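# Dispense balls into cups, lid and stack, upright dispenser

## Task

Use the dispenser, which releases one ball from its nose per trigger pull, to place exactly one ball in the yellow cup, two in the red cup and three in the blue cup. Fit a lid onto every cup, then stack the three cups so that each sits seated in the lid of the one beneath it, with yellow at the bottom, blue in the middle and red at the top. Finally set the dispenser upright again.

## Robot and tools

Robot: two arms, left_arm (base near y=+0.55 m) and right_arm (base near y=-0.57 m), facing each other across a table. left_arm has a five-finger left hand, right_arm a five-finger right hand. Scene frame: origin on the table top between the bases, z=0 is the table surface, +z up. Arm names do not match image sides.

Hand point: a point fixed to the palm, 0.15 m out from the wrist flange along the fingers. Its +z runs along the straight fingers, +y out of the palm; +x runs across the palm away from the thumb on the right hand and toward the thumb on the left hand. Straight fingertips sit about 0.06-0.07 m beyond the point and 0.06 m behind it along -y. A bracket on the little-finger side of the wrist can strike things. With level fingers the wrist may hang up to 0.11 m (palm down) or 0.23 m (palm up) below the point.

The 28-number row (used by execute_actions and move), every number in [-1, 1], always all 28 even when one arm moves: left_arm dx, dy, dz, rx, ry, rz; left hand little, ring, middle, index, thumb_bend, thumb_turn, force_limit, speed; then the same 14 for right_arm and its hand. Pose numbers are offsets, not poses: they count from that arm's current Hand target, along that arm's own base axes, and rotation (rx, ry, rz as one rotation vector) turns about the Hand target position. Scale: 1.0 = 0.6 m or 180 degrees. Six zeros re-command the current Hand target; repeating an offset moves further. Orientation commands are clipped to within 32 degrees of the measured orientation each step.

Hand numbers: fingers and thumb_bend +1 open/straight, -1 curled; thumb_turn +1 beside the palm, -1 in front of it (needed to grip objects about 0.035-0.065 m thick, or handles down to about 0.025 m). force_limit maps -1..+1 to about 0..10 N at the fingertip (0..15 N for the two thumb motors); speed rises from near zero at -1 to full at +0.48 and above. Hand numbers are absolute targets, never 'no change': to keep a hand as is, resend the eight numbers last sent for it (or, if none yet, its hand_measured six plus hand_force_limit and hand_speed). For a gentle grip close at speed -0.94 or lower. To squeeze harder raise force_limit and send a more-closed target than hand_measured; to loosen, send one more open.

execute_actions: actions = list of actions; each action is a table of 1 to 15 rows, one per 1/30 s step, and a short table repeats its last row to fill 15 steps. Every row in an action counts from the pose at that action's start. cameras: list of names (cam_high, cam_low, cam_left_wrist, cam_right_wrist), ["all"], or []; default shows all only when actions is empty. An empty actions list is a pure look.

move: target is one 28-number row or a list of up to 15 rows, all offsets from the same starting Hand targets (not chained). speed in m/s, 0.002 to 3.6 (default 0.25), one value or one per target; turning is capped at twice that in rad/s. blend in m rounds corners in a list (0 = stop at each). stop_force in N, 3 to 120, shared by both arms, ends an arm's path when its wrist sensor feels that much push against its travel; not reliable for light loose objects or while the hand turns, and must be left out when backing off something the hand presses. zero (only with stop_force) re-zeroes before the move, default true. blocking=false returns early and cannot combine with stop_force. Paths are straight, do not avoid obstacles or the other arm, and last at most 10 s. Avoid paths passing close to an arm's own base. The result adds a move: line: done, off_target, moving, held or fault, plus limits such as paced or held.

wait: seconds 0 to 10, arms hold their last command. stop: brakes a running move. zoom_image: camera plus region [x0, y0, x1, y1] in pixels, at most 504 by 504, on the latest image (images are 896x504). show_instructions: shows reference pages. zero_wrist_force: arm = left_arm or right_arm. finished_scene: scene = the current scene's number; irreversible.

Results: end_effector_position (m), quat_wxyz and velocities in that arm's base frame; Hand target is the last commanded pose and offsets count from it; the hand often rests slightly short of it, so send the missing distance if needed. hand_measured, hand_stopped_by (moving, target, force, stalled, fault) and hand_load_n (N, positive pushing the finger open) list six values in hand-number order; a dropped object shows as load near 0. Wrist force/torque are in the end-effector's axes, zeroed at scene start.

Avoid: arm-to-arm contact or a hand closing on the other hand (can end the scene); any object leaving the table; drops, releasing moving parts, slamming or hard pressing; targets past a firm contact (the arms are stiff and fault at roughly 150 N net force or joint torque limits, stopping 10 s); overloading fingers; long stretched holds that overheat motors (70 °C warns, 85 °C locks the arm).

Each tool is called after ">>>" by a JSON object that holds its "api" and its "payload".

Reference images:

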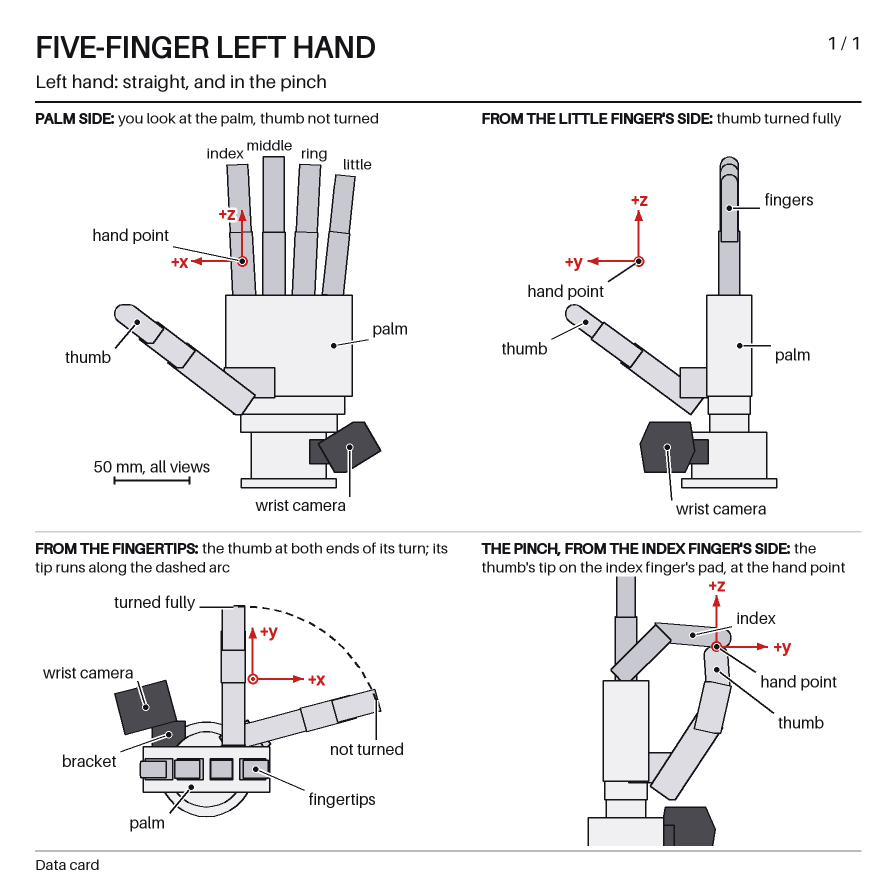

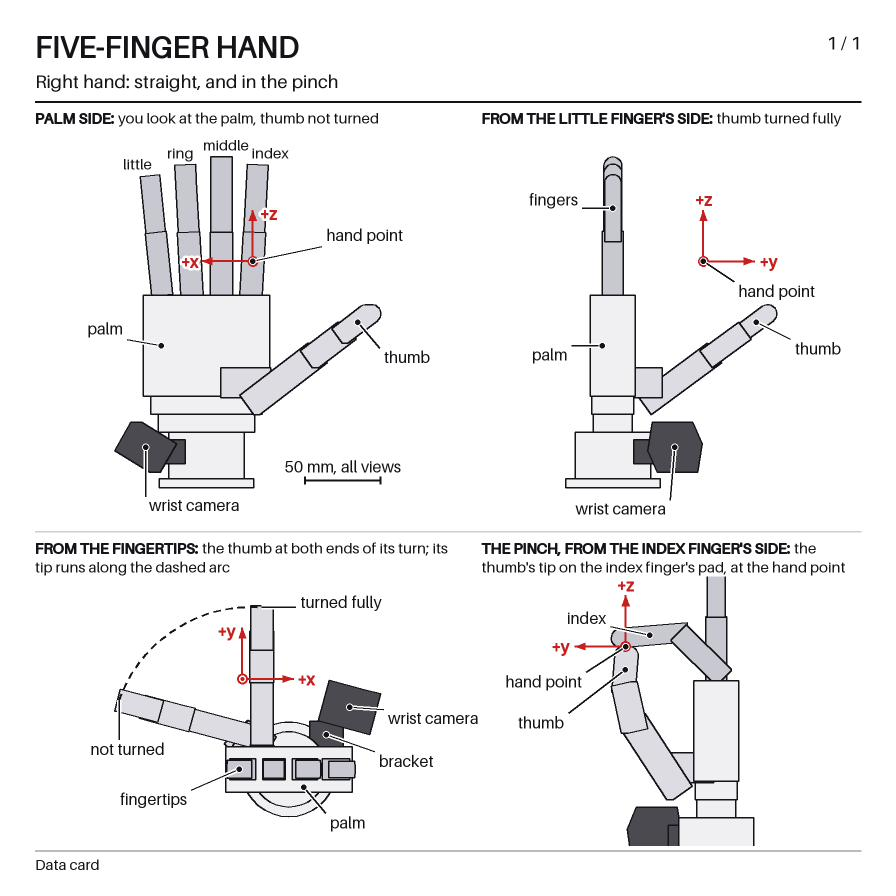

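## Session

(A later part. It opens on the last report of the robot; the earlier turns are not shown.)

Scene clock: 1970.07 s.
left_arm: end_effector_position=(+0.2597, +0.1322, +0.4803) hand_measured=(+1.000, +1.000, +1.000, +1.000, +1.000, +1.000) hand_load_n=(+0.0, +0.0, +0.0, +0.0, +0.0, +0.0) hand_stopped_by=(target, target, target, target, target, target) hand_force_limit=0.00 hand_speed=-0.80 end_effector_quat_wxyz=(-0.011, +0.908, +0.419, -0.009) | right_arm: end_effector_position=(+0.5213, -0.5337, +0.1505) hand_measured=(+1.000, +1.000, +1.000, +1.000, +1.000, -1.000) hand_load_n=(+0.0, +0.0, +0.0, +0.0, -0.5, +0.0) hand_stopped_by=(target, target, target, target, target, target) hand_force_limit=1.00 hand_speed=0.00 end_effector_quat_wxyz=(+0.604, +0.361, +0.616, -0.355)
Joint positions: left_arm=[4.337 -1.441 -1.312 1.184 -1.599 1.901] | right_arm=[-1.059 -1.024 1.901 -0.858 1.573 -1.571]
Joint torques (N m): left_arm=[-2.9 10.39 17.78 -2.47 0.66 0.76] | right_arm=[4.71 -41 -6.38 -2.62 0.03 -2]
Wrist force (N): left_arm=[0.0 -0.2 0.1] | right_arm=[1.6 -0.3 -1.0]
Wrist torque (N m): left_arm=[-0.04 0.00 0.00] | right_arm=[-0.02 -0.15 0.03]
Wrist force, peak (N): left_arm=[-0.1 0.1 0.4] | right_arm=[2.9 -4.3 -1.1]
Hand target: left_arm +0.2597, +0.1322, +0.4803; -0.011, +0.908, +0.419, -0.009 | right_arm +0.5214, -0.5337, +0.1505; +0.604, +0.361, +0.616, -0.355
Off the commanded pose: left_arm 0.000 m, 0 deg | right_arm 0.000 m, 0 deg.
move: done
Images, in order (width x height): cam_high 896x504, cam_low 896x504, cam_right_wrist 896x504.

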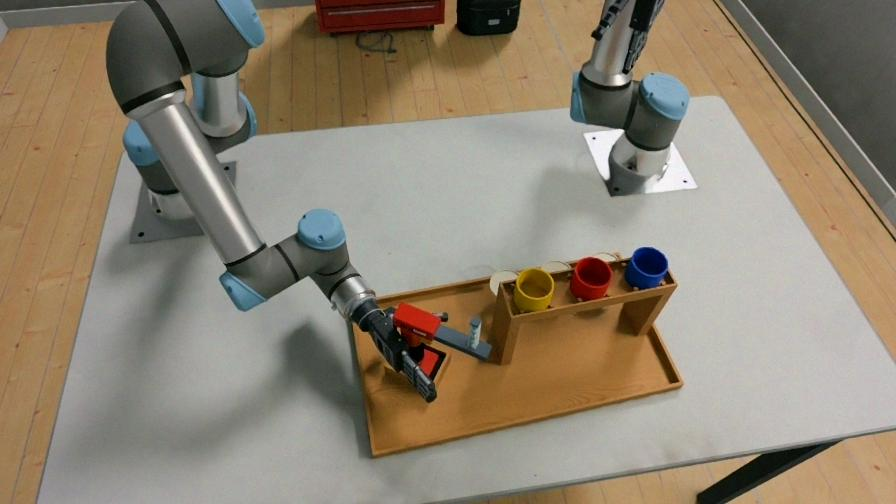

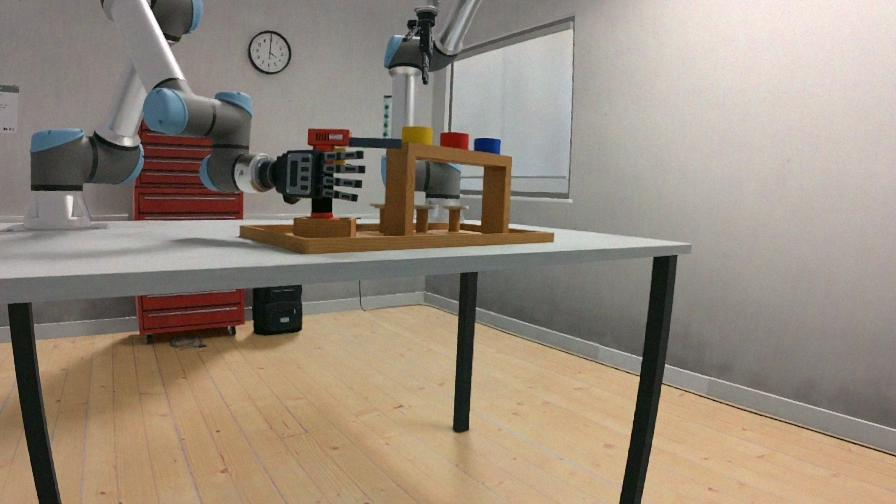

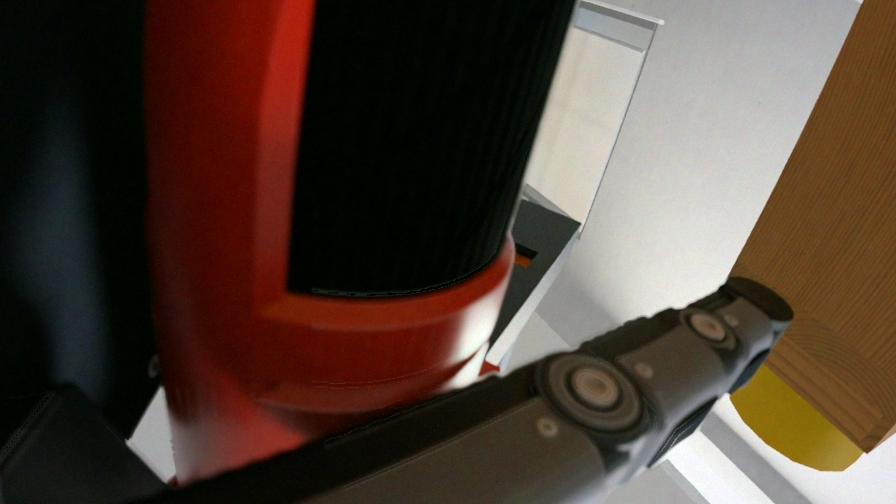

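>>> {"api": "move", "payload": {"target": [0,0,0,0,0,0,1,1,1,1,1,1,0,-0.8, 0,0,0,0,0,0,-1,-1,-1,1,1,-1,-0.4,-0.8], "speed": 0.02, "cameras": ["cam_high", "cam_low", "cam_right_wrist"]}}

>>> {"api": "zoom_image", "payload": {"camera": "cam_low", "region": [260, 70, 420, 250]}}

>>> {"api": "zoom_image", "payload": {"camera": "cam_high", "region": [330, 270, 510, 420]}}

Scene clock: 1979.87 s.
left_arm: end_effector_position=(+0.2597, +0.1322, +0.4803) hand_measured=(+1.000, +1.000, +1.000, +1.000, +1.000, +1.000) hand_load_n=(+0.0, +0.0, +0.0, +0.0, +0.0, +0.0) hand_stopped_by=(target, target, target, target, target, target) hand_force_limit=0.00 hand_speed=-0.80 end_effector_quat_wxyz=(-0.011, +0.908, +0.419, -0.009) | right_arm: end_effector_position=(+0.5214, -0.5337, +0.1505) hand_measured=(-0.810, -0.738, -0.792, +1.000, +1.000, -1.000) hand_load_n=(+6.5, +0.0, +0.0, +0.0, +0.0, +0.0) hand_stopped_by=(force, force, force, target, target, target) hand_force_limit=-0.40 hand_speed=-0.80 end_effector_quat_wxyz=(+0.604, +0.361, +0.616, -0.355)
Joint positions: left_arm=[4.337 -1.441 -1.312 1.184 -1.599 1.901] | right_arm=[-1.059 -1.024 1.901 -0.858 1.573 -1.571]
Joint torques (N m): left_arm=[-1.93 10.63 19.18 -2.52 0.6 0.71] | right_arm=[7.74 -33.32 -19.77 -0.25 0.8 -0.48]
Wrist force (N): left_arm=[-0.1 -0.1 0.1] | right_arm=[1.0 3.0 3.4]
Wrist torque (N m): left_arm=[-0.03 0.02 -0.01] | right_arm=[0.11 -0.41 0.19]
Wrist force, peak (N): left_arm=[-0.3 0.1 0.4] | right_arm=[0.4 3.1 4.0]
Hand target: left_arm +0.2597, +0.1322, +0.4803; -0.011, +0.908, +0.419, -0.009 | right_arm +0.5214, -0.5337, +0.1505; +0.604, +0.361, +0.616, -0.355
Off the commanded pose: left_arm 0.000 m, 0 deg | right_arm 0.000 m, 0 deg.
move: done
Images, in order (width x height): cam_high 896x504, cam_low 896x504, cam_right_wrist 896x504.

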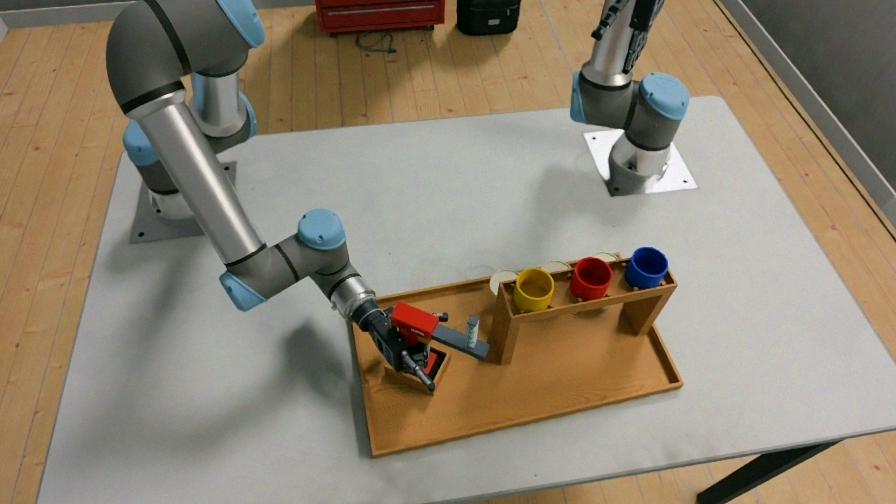

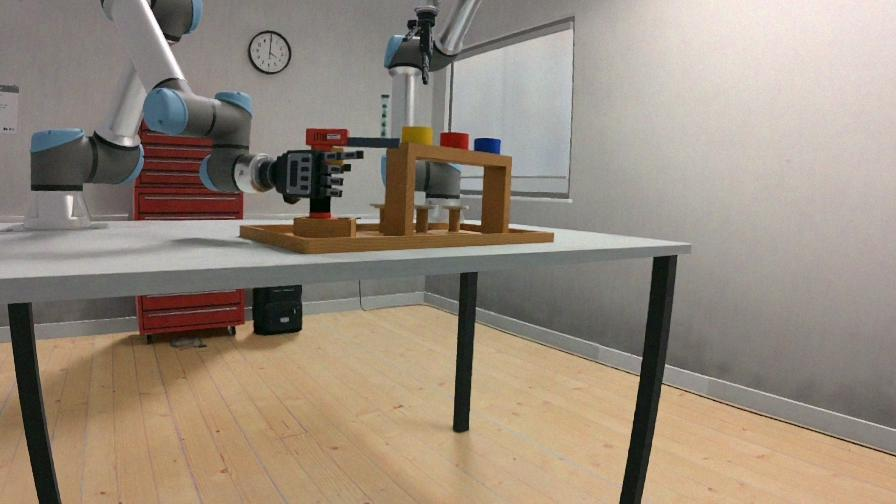

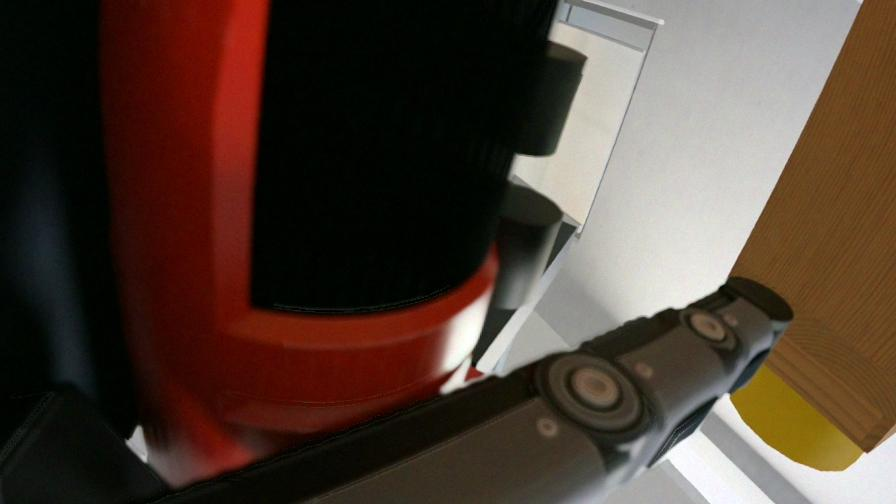

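Scaled by 2.800 from the camera's 896x504 image, which has a finer 1280x720 frame.

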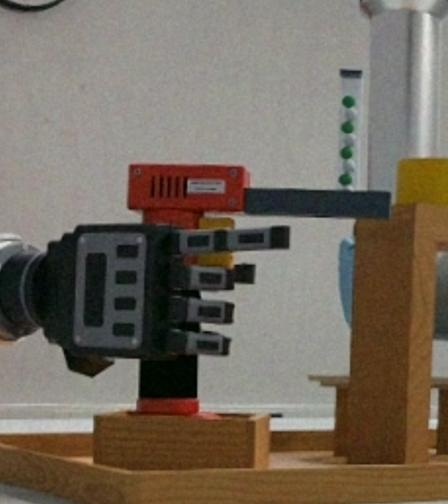

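Scaled by 2.800 from the camera's 896x504 image, which has a finer 1280x720 frame.

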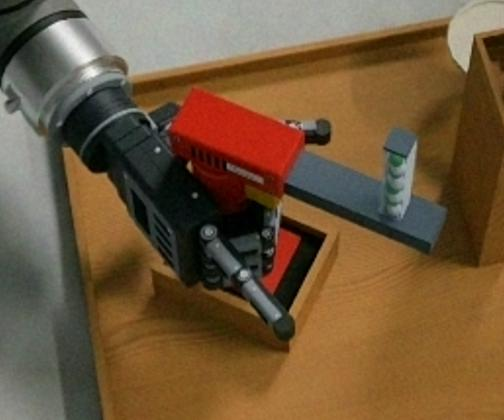

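>>> {"api": "move", "payload": {"target": [0,0,0,0,0,0,1,1,1,1,1,1,0,-0.8, 0,0,0,0,0,0,-0.99,-0.99,-0.99,1,1,-1,0.2,-0.85], "speed": 0.02, "cameras": []}}

>>> {"api": "move", "payload": {"target": [0,0,0,0,0,0,1,1,1,1,1,1,0,-0.8, 0,0,0,0,0,0,-1,-1,-1,1,1,-1,0.8,-0.85], "speed": 0.02, "cameras": ["cam_right_wrist","cam_high","cam_low"]}}

>>> {"api": "zoom_image", "payload": {"camera": "cam_low", "region": [260, 70, 420, 250]}}

>>> {"api": "zoom_image", "payload": {"camera": "cam_high", "region": [330, 270, 510, 420]}}

Scene clock: 2003.27 s.
left_arm: end_effector_position=(+0.2597, +0.1322, +0.4803) hand_measured=(+1.000, +1.000, +1.000, +1.000, +1.000, +1.000) hand_load_n=(+0.0, +0.0, +0.0, +0.0, +0.0, +0.0) hand_stopped_by=(target, target, target, target, target, target) hand_force_limit=0.00 hand_speed=-0.80 end_effector_quat_wxyz=(-0.011, +0.908, +0.419, -0.009) | right_arm: end_effector_position=(+0.5214, -0.5337, +0.1505) hand_measured=(-0.810, -0.816, -0.818, +1.000, +1.000, -1.000) hand_load_n=(+1.5, +12.0, +5.0, +0.0, +0.0, -0.5) hand_stopped_by=(force, force, force, target, target, target) hand_force_limit=0.20 hand_speed=-0.85 end_effector_quat_wxyz=(+0.604, +0.361, +0.616, -0.355)
Joint positions: left_arm=[4.337 -1.441 -1.312 1.184 -1.599 1.901] | right_arm=[-1.059 -1.024 1.901 -0.858 1.573 -1.571]
Joint torques (N m): left_arm=[-1.35 9.83 19.22 -2.41 0.52 0.58] | right_arm=[6.84 -33.57 -12.39 -0.08 0.57 0.42]
Wrist force (N): left_arm=[0.0 -0.1 0.1] | right_arm=[-1.1 6.3 6.0]
Wrist torque (N m): left_arm=[-0.02 -0.01 0.00] | right_arm=[0.30 -0.57 0.42]
Wrist force, peak (N): left_arm=[-0.2 0.2 0.4] | right_arm=[-1.3 6.4 6.3]
Hand target: left_arm +0.2597, +0.1322, +0.4803; -0.011, +0.908, +0.419, -0.009 | right_arm +0.5214, -0.5337, +0.1505; +0.604, +0.361, +0.616, -0.355
Off the commanded pose: left_arm 0.000 m, 0 deg | right_arm 0.000 m, 0 deg.
move: done
No camera images: "cameras" was empty.

Scene clock: 2003.77 s.
left_arm: end_effector_position=(+0.2597, +0.1322, +0.4803) hand_measured=(+1.000, +1.000, +1.000, +1.000, +1.000, +1.000) hand_load_n=(+0.0, +0.0, +0.0, +0.0, +0.0, +0.0) hand_stopped_by=(target, target, target, target, target, target) hand_force_limit=0.00 hand_speed=-0.80 end_effector_quat_wxyz=(-0.011, +0.908, +0.419, -0.009) | right_arm: end_effector_position=(+0.5214, -0.5337, +0.1505) hand_measured=(-0.834, -0.816, -0.826, +1.000, +1.000, -1.000) hand_load_n=(+14.0, +11.0, +12.0, +0.0, +0.5, -0.5) hand_stopped_by=(force, force, force, target, target, target) hand_force_limit=0.80 hand_speed=-0.85 end_effector_quat_wxyz=(+0.604, +0.361, +0.616, -0.355)
Joint positions: left_arm=[4.337 -1.441 -1.312 1.184 -1.599 1.901] | right_arm=[-1.059 -1.024 1.901 -0.858 1.573 -1.571]
Joint torques (N m): left_arm=[-2.01 10.28 18.93 -2.49 0.58 0.55] | right_arm=[5.9 -31.44 -12.74 -0.43 0.79 0.43]
Wrist force (N): left_arm=[0.2 0.1 0.2] | right_arm=[0.8 9.2 10.7]
Wrist torque (N m): left_arm=[0.00 -0.02 0.01] | right_arm=[0.47 -1.23 0.96]
Wrist force, peak (N): left_arm=[0.2 0.0 0.3] | right_arm=[0.9 9.3 11.1]
Hand target: left_arm +0.2597, +0.1322, +0.4803; -0.011, +0.908, +0.419, -0.009 | right_arm +0.5214, -0.5337, +0.1505; +0.604, +0.361, +0.616, -0.355
Off the commanded pose: left_arm 0.000 m, 0 deg | right_arm 0.000 m, 0 deg.
move: done
Images, in order (width x height): cam_high 896x504, cam_low 896x504, cam_right_wrist 896x504.

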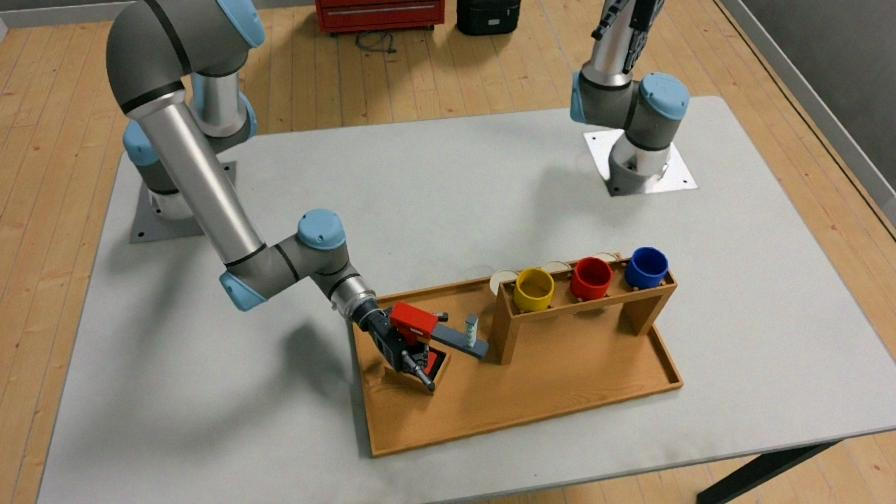

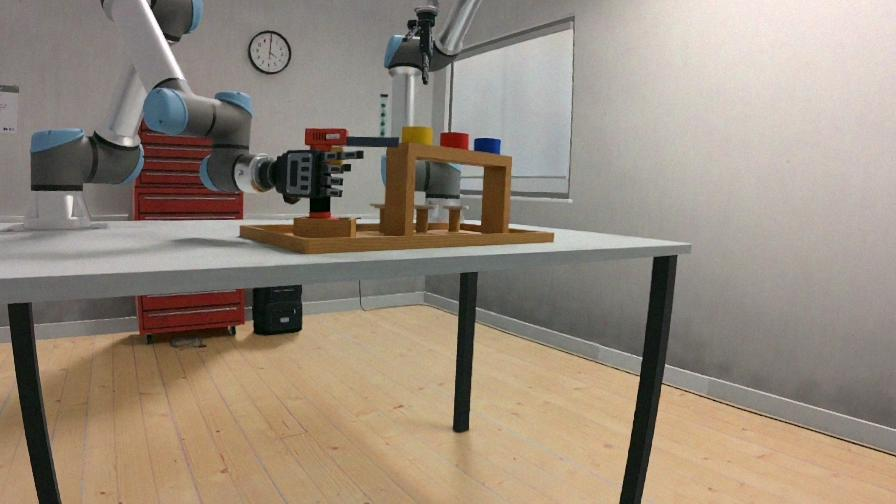

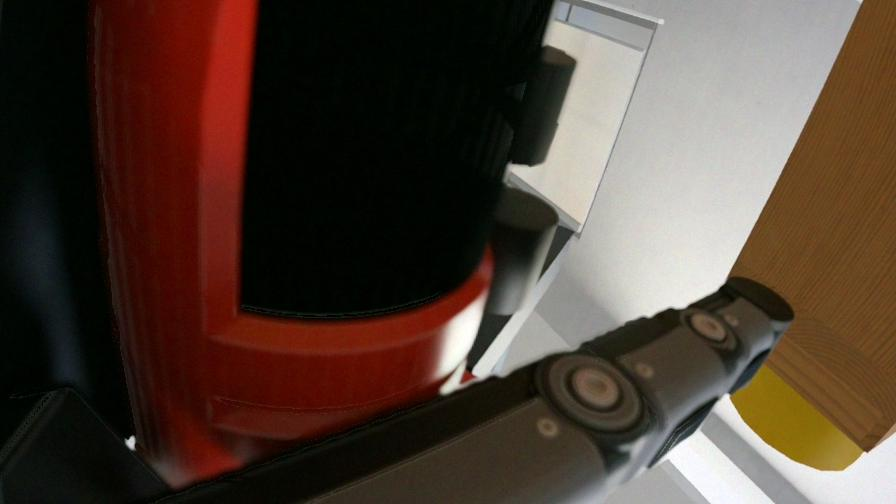

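Scaled by 2.800 from the camera's 896x504 image, which has a finer 1280x720 frame.

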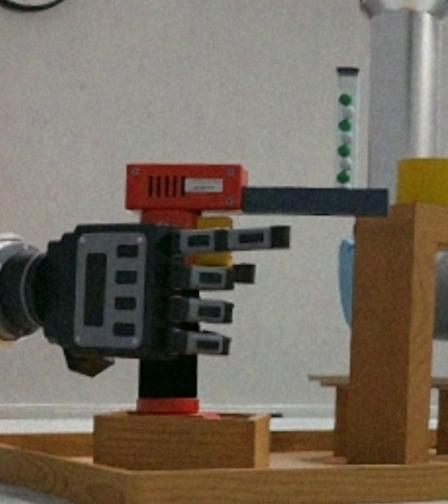

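Scaled by 2.800 from the camera's 896x504 image, which has a finer 1280x720 frame.

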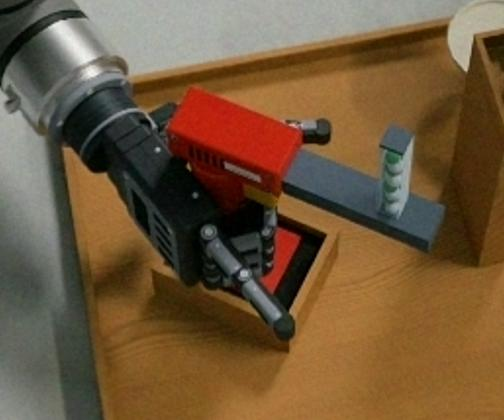

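>>> {"api": "move", "payload": {"target": [0,0,0,0,0,0,1,1,1,1,1,1,0,-0.8, 0.0057,-0.0017,0,0,0,0,-1,-1,-1,1,1,-1,0.8,-0.85], "speed": 0.02, "cameras": []}}

>>> {"api": "move", "payload": {"target": [0,0,0,0,0,0,1,1,1,1,1,1,0,-0.8, 0,0,0,0,0,0,-0.99,-0.99,-0.99,1,1,-1,1,-0.85], "speed": 0.02, "cameras": ["cam_right_wrist","cam_high","cam_low"]}}

>>> {"api": "zoom_image", "payload": {"camera": "cam_low", "region": [260, 70, 420, 250]}}

Scene clock: 2014.97 s.
left_arm: end_effector_position=(+0.2597, +0.1322, +0.4803) hand_measured=(+1.000, +1.000, +1.000, +1.000, +1.000, +1.000) hand_load_n=(+0.0, +0.0, +0.0, +0.0, +0.0, +0.0) hand_stopped_by=(target, target, target, target, target, target) hand_force_limit=0.00 hand_speed=-0.80 end_effector_quat_wxyz=(-0.011, +0.908, +0.419, -0.009) | right_arm: end_effector_position=(+0.5248, -0.5348, +0.1505) hand_measured=(-0.834, -0.816, -0.826, +1.000, +1.000, -1.000) hand_load_n=(+4.5, +4.0, +8.0, +0.0, +0.5, +1.0) hand_stopped_by=(force, force, force, target, target, target) hand_force_limit=0.80 hand_speed=-0.85 end_effector_quat_wxyz=(+0.604, +0.361, +0.616, -0.355)
Joint positions: left_arm=[4.337 -1.441 -1.312 1.184 -1.599 1.901] | right_arm=[-1.053 -1.019 1.891 -0.853 1.579 -1.571]
Joint torques (N m): left_arm=[-1.47 9.86 18.76 -2.28 0.4 0.42] | right_arm=[7.77 -39.93 -15.31 -1.45 -0.81 2.31]
Wrist force (N): left_arm=[-0.1 0.2 0.2] | right_arm=[6.9 -6.5 0.3]
Wrist torque (N m): left_arm=[0.02 0.02 -0.01] | right_arm=[-0.66 -0.54 -0.47]
Wrist force, peak (N): left_arm=[-0.2 0.3 0.4] | right_arm=[0.5 9.1 11.2]
Hand target: left_arm +0.2597, +0.1322, +0.4803; -0.011, +0.908, +0.419, -0.009 | right_arm +0.5248, -0.5347, +0.1505; +0.604, +0.361, +0.616, -0.355
Off the commanded pose: left_arm 0.000 m, 0 deg | right_arm 0.000 m, 0 deg.
move: done
No camera images: "cameras" was empty.

Scene clock: 2015.47 s.
left_arm: end_effector_position=(+0.2597, +0.1322, +0.4803) hand_measured=(+1.000, +1.000, +1.000, +1.000, +1.000, +1.000) hand_load_n=(+0.0, +0.0, +0.0, +0.0, +0.0, +0.0) hand_stopped_by=(target, target, target, target, target, target) hand_force_limit=0.00 hand_speed=-0.80 end_effector_quat_wxyz=(-0.011, +0.908, +0.419, -0.009) | right_arm: end_effector_position=(+0.5248, -0.5347, +0.1505) hand_measured=(-0.846, -0.828, -0.834, +1.000, +1.000, -1.000) hand_load_n=(+11.0, +11.5, +15.0, +0.0, +0.5, +1.0) hand_stopped_by=(force, force, force, target, target, target) hand_force_limit=1.00 hand_speed=-0.85 end_effector_quat_wxyz=(+0.604, +0.361, +0.616, -0.355)
Joint positions: left_arm=[4.337 -1.441 -1.312 1.184 -1.599 1.901] | right_arm=[-1.053 -1.019 1.891 -0.854 1.578 -1.571]
Joint torques (N m): left_arm=[-2.02 10.89 19.49 -2.42 0.54 0.56] | right_arm=[-0.75 -46.96 -4.9 -3.36 -2.39 1.98]
Wrist force (N): left_arm=[0.0 0.0 0.1] | right_arm=[6.1 -5.6 1.9]
Wrist torque (N m): left_arm=[-0.01 -0.01 0.00] | right_arm=[-0.48 -0.63 -0.41]
Wrist force, peak (N): left_arm=[-0.2 -0.2 0.4] | right_arm=[7.0 -6.5 0.4]
Hand target: left_arm +0.2597, +0.1322, +0.4803; -0.011, +0.908, +0.419, -0.009 | right_arm +0.5248, -0.5347, +0.1505; +0.604, +0.361, +0.616, -0.355
Off the commanded pose: left_arm 0.000 m, 0 deg | right_arm 0.000 m, 0 deg.
move: done
Images, in order (width x height): cam_high 896x504, cam_low 896x504, cam_right_wrist 896x504.

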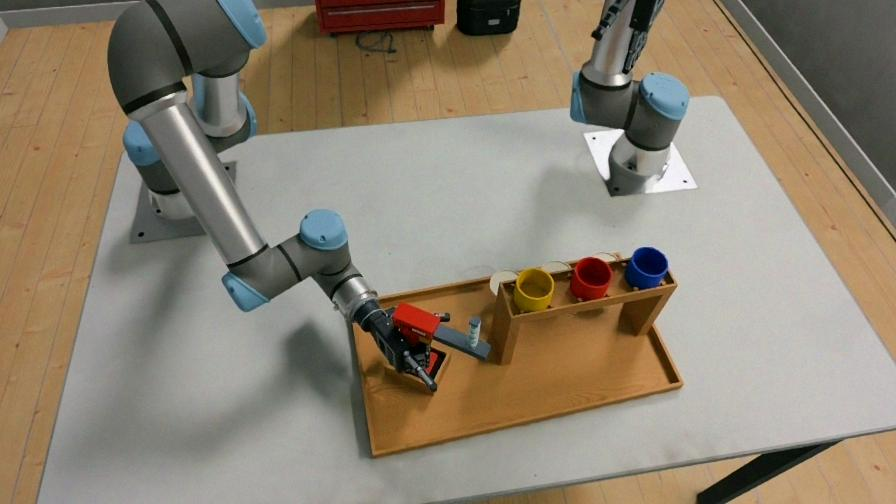

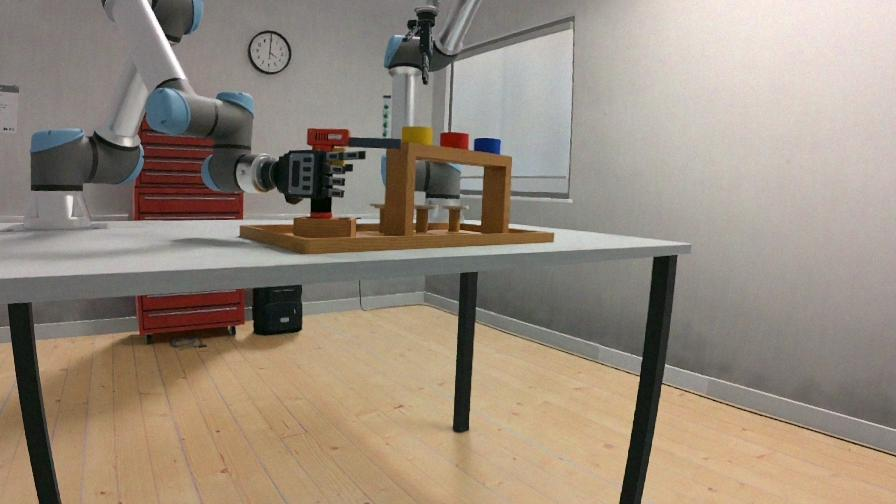

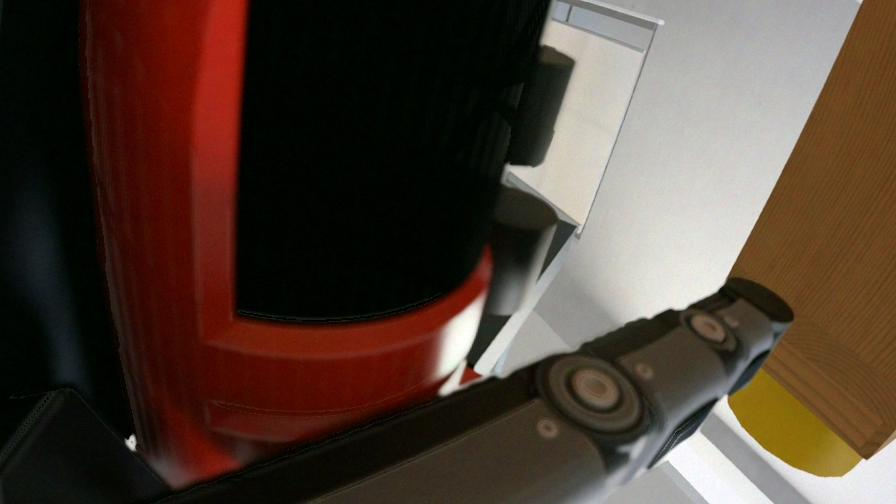

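Scaled by 2.800 from the camera's 896x504 image, which has a finer 1280x720 frame.

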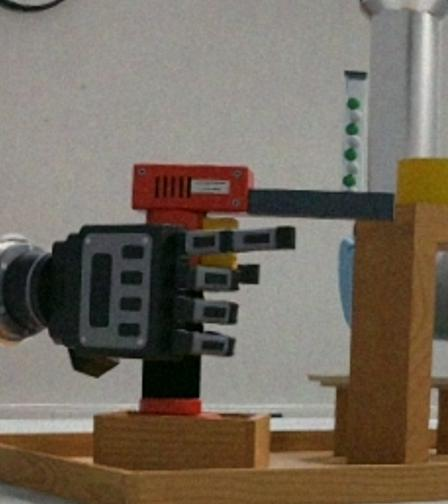

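>>> {"api": "move", "payload": {"target": [0,0,0,0,0,0,1,1,1,1,1,1,0,-0.8, 0,0,0.09,0,0,0,-0.99,-0.99,-0.99,1,1,-1,1,-0.85], "speed": 0.05, "cameras": ["cam_high","cam_low"]}}

>>> {"api": "zoom_image", "payload": {"camera": "cam_low", "region": [260, 70, 420, 250]}}

>>> {"api": "zoom_image", "payload": {"camera": "cam_high", "region": [330, 270, 510, 420]}}

Scene clock: 2052.67 s.
left_arm: end_effector_position=(+0.2597, +0.1322, +0.4803) hand_measured=(+1.000, +1.000, +1.000, +1.000, +1.000, +1.000) hand_load_n=(+0.0, +0.0, +0.0, +0.0, +0.0, +0.0) hand_stopped_by=(target, target, target, target, target, target) hand_force_limit=0.00 hand_speed=-0.80 end_effector_quat_wxyz=(-0.011, +0.908, +0.419, -0.009) | right_arm: end_effector_position=(+0.5248, -0.5348, +0.2047) hand_measured=(-0.846, -0.828, -0.834, +1.000, +1.000, -1.000) hand_load_n=(+8.5, +10.0, +14.0, +0.0, +0.5, +2.5) hand_stopped_by=(force, force, force, target, target, target) hand_force_limit=1.00 hand_speed=-0.85 end_effector_quat_wxyz=(+0.604, +0.361, +0.616, -0.355) end_effector_velocity=(+0.000, +0.000, -0.001) end_effector_angular_velocity=(+0.000, -0.002, +0.000)
Joint positions: left_arm=[4.337 -1.441 -1.312 1.184 -1.599 1.901] | right_arm=[-1.053 -1.116 1.861 -0.727 1.578 -1.571]
Joint velocities: left_arm=[within noise] | right_arm=[0 0.002 0.001 -0.005 0 0.002]
Joint torques (N m): left_arm=[-1.83 10.28 19.22 -2.39 0.34 0.39] | right_arm=[2.4 -30.73 -10.48 -4.11 0.25 0.68]
Wrist force (N): left_arm=[0.1 0.1 0.0] | right_arm=[7.2 -0.6 -1.2]
Wrist torque (N m): left_arm=[0.02 -0.02 0.01] | right_arm=[-0.01 -0.39 0.12]
Wrist force, peak (N): left_arm=[-0.2 0.0 0.6] | right_arm=[8.9 -9.1 2.6]
Hand target: left_arm +0.2597, +0.1322, +0.4803; -0.011, +0.908, +0.419, -0.009 | right_arm +0.5248, -0.5347, +0.2045; +0.604, +0.361, +0.616, -0.355
Off the commanded pose: left_arm 0.000 m, 0 deg | right_arm 0.000 m, 0 deg.
move: done
Images, in order (width x height): cam_high 896x504, cam_low 896x504.

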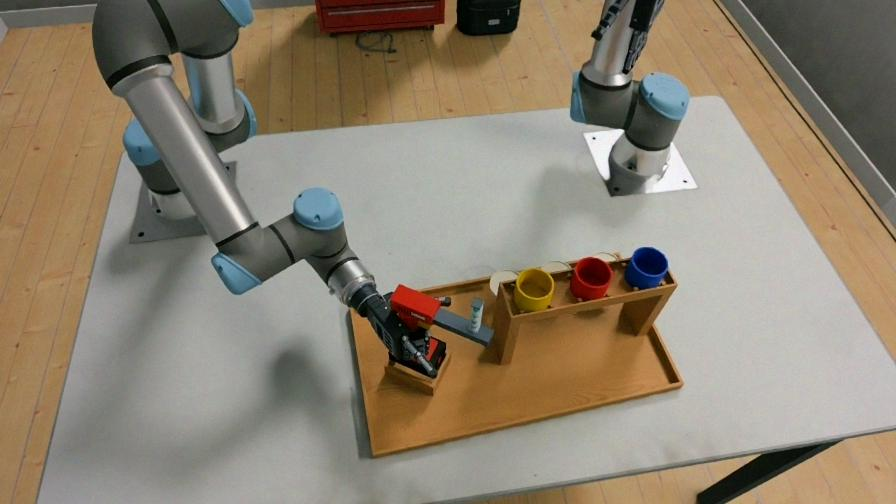

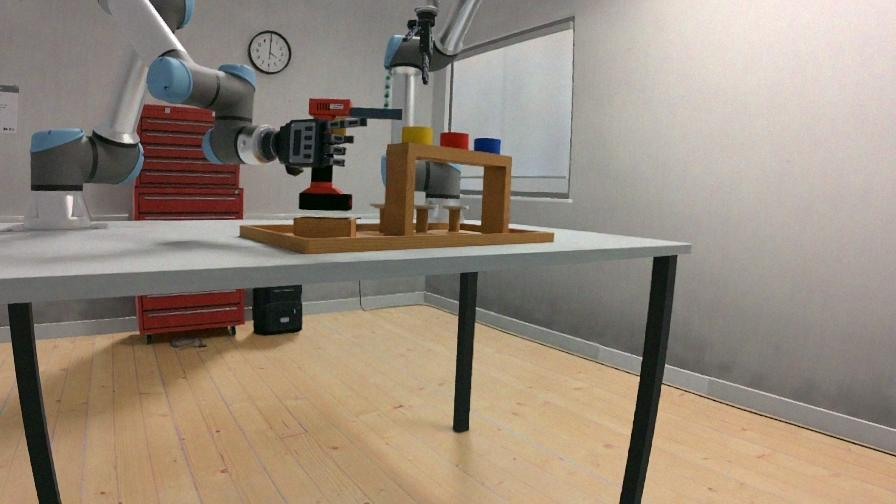

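Scaled by 2.800 from the camera's 896x504 image, which has a finer 1280x720 frame.

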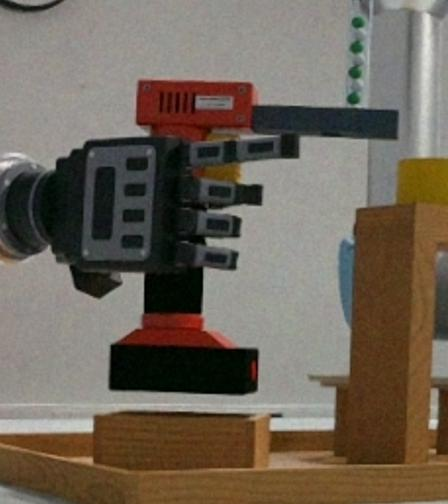

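Scaled by 2.800 from the camera's 896x504 image, which has a finer 1280x720 frame.

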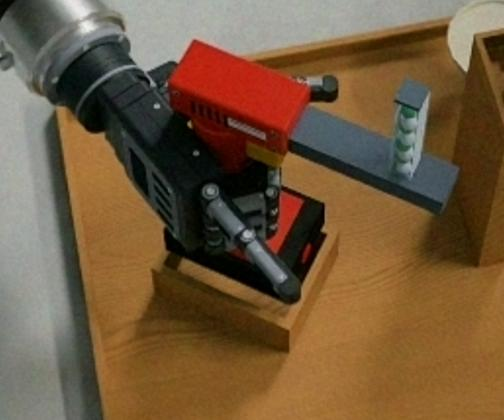

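>>> {"api": "move", "payload": {"target": [[0,0,0,0,0,0,1,1,1,1,1,1,0,-0.8, 0,0,0.1592,0,0,0,-0.99,-0.99,-0.99,1,1,-1,1,-0.85],[0,0,0,0,0,0,1,1,1,1,1,1,0,-0.8, 0.0673,0.2027,0.1592,0,0,-0.1667,-0.99,-0.99,-0.99,1,1,-1,1,-0.85],[0,0,0,0,0,0,1,1,1,1,1,1,0,-0.8, 0.2757,0.1520,0.1092,0,0,-0.2528,-0.99,-0.99,-0.99,1,1,-1,1,-0.85]], "speed": 0.12, "blend": 0.03, "cameras": ["cam_high","cam_low"]}}

>>> {"api": "zoom_image", "payload": {"camera": "cam_low", "region": [280, 50, 520, 250]}}

>>> {"api": "zoom_image", "payload": {"camera": "cam_high", "region": [400, 200, 600, 350]}}

Scene clock: 2075.43 s.
left_arm: end_effector_position=(+0.2597, +0.1322, +0.4803) hand_measured=(+1.000, +1.000, +1.000, +1.000, +1.000, +1.000) hand_load_n=(+0.0, +0.0, +0.0, -0.5, +0.0, +0.0) hand_stopped_by=(target, target, target, target, target, target) hand_force_limit=0.00 hand_speed=-0.80 end_effector_quat_wxyz=(-0.011, +0.908, +0.419, -0.009) | right_arm: end_effector_position=(+0.6903, -0.4435, +0.2700) hand_measured=(-0.846, -0.828, -0.834, +1.000, +1.000, -1.000) hand_load_n=(+8.5, +10.0, +14.0, +0.0, +0.5, +2.5) hand_stopped_by=(force, force, force, target, target, target) hand_force_limit=1.00 hand_speed=-0.85 end_effector_quat_wxyz=(+0.420, +0.571, +0.428, -0.561)
Joint positions: left_arm=[4.337 -1.441 -1.312 1.184 -1.599 1.901] | right_arm=[-0.443 -0.64 0.828 -0.073 2.982 -1.457]
Joint torques (N m): left_arm=[-1.91 10.19 19.41 -2.47 0.24 0.21] | right_arm=[-4.94 -63.9 -12.64 -1.53 0.64 -1.77]
Wrist force (N): left_arm=[0.0 0.1 0.3] | right_arm=[7.1 -0.8 -0.6]
Wrist torque (N m): left_arm=[-0.01 0.00 0.00] | right_arm=[-0.01 -0.41 0.25]
Wrist force, peak (N): left_arm=[-0.1 0.2 0.4] | right_arm=[9.3 -0.6 -1.4]
Hand target: left_arm +0.2597, +0.1322, +0.4803; -0.011, +0.908, +0.419, -0.009 | right_arm +0.6902, -0.4435, +0.2700; +0.420, +0.571, +0.428, -0.561
Off the commanded pose: left_arm 0.000 m, 0 deg | right_arm 0.000 m, 0 deg.
move: done
Images, in order (width x height): cam_high 896x504, cam_low 896x504.

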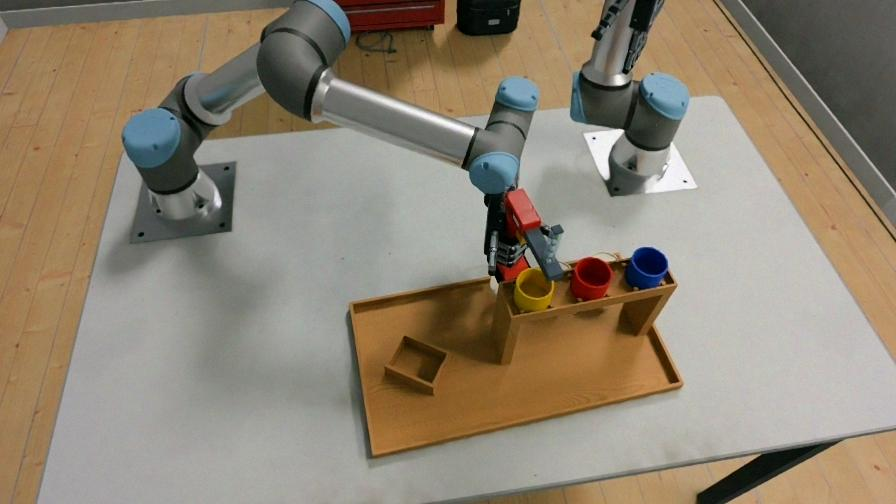

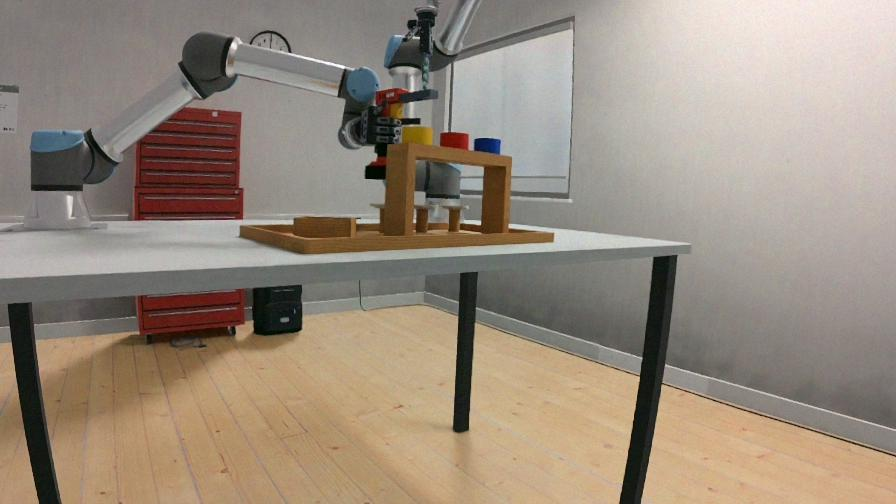

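Scaled by 2.100 from the camera's 896x504 image, which has a finer 1280x720 frame.

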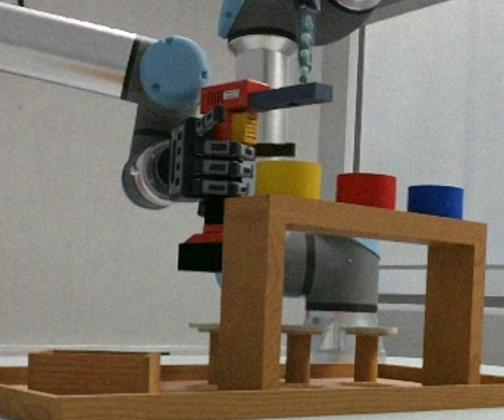

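Scaled by 2.520 from the camera's 896x504 image, which has a finer 1280x720 frame.

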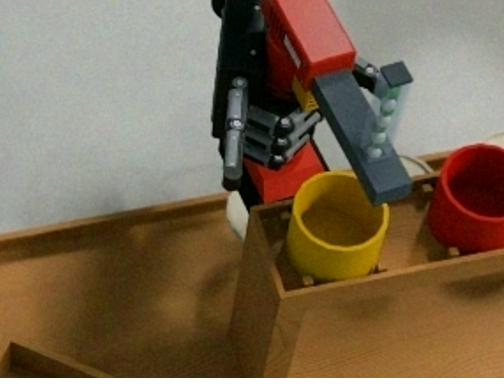

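>>> {"api": "move", "payload": {"target": [0,0,0,0,0,0,1,1,1,1,1,1,0,-0.8, -0.0144,-0.0157,-0.03,0,0,0,-0.99,-0.99,-0.99,1,1,-1,1,-0.85], "speed": 0.05, "cameras": ["cam_high","cam_low","cam_right_wrist"]}}

>>> {"api": "zoom_image", "payload": {"camera": "cam_low", "region": [340, 50, 500, 200]}}

>>> {"api": "zoom_image", "payload": {"camera": "cam_high", "region": [450, 200, 610, 340]}}

Scene clock: 2097.23 s.
left_arm: end_effector_position=(+0.2597, +0.1322, +0.4803) hand_measured=(+1.000, +1.000, +1.000, +1.000, +1.000, +1.000) hand_load_n=(+0.0, +0.0, +0.0, +0.0, +0.0, +0.0) hand_stopped_by=(target, target, target, target, target, target) hand_force_limit=0.00 hand_speed=-0.80 end_effector_quat_wxyz=(-0.011, +0.908, +0.419, -0.009) | right_arm: end_effector_position=(+0.6815, -0.4530, +0.2520) hand_measured=(-0.846, -0.828, -0.834, +1.000, +1.000, -1.000) hand_load_n=(+8.0, +10.0, +14.0, +0.0, +0.5, +2.5) hand_stopped_by=(force, force, force, target, target, target) hand_force_limit=1.00 hand_speed=-0.85 end_effector_quat_wxyz=(+0.420, +0.571, +0.428, -0.561)
Joint positions: left_arm=[4.337 -1.441 -1.312 1.184 -1.599 1.901] | right_arm=[-0.46 -0.649 0.892 -0.136 2.965 -1.467]
Joint torques (N m): left_arm=[-3.01 10.56 19.45 -2.61 0.22 0.18] | right_arm=[7.3 -61.91 -29.18 0.02 1.09 -0.84]
Wrist force (N): left_arm=[-0.1 0.0 0.1] | right_arm=[6.9 -0.8 -0.9]
Wrist torque (N m): left_arm=[-0.01 0.01 -0.01] | right_arm=[0.03 -0.40 0.20]
Wrist force, peak (N): left_arm=[-0.1 -0.1 0.5] | right_arm=[7.7 -1.2 -0.4]
Hand target: left_arm +0.2597, +0.1322, +0.4803; -0.011, +0.908, +0.419, -0.009 | right_arm +0.6816, -0.4529, +0.2520; +0.420, +0.571, +0.428, -0.561
Off the commanded pose: left_arm 0.000 m, 0 deg | right_arm 0.000 m, 0 deg.
move: done
Images, in order (width x height): cam_high 896x504, cam_low 896x504, cam_right_wrist 896x504.

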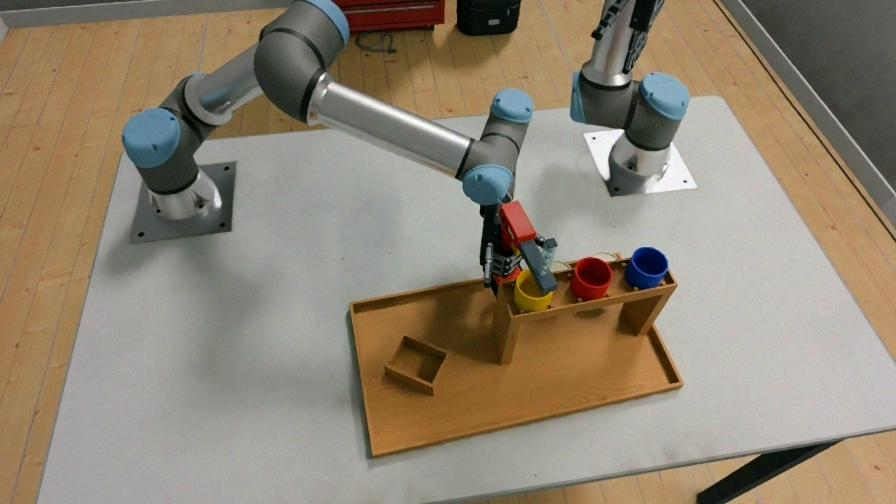

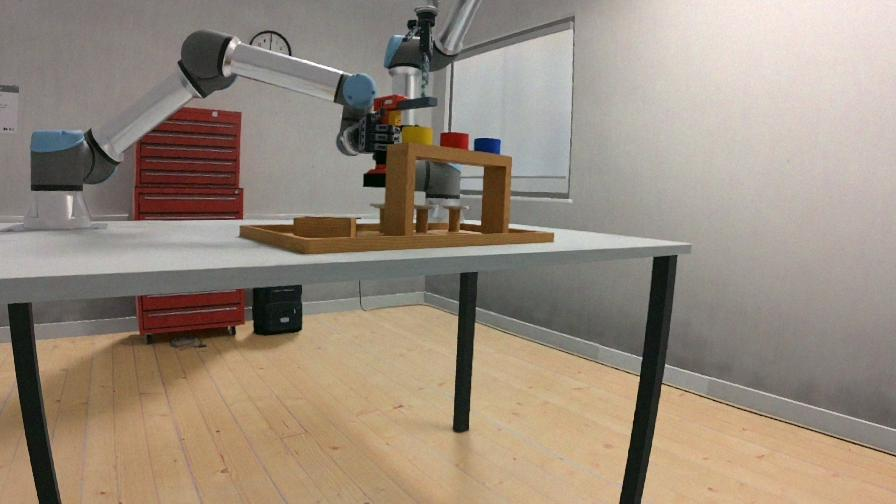

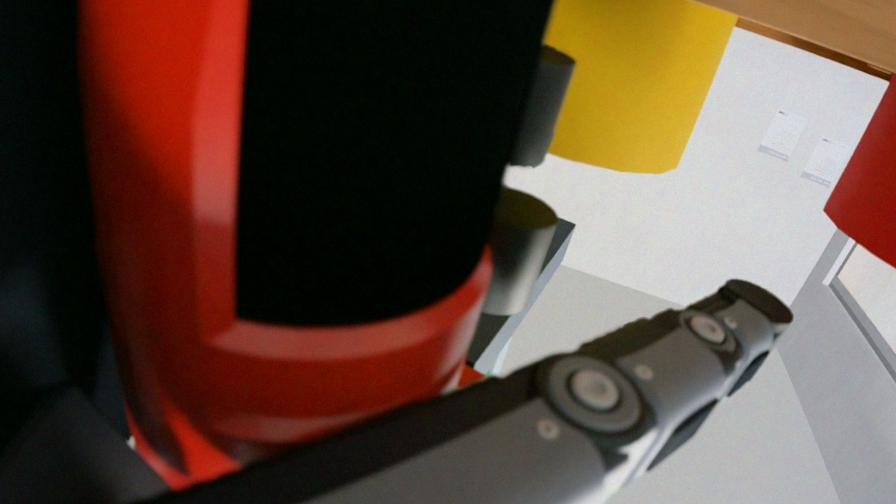

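Scaled by 3.150 from the camera's 896x504 image, which has a finer 1280x720 frame.

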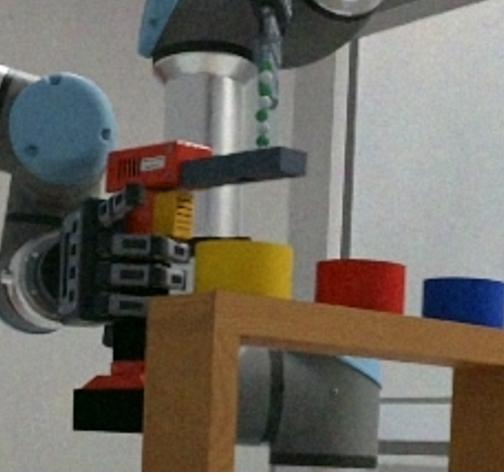

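Scaled by 3.150 from the camera's 896x504 image, which has a finer 1280x720 frame.

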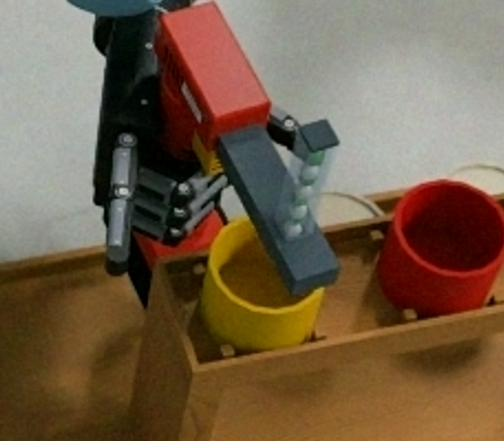

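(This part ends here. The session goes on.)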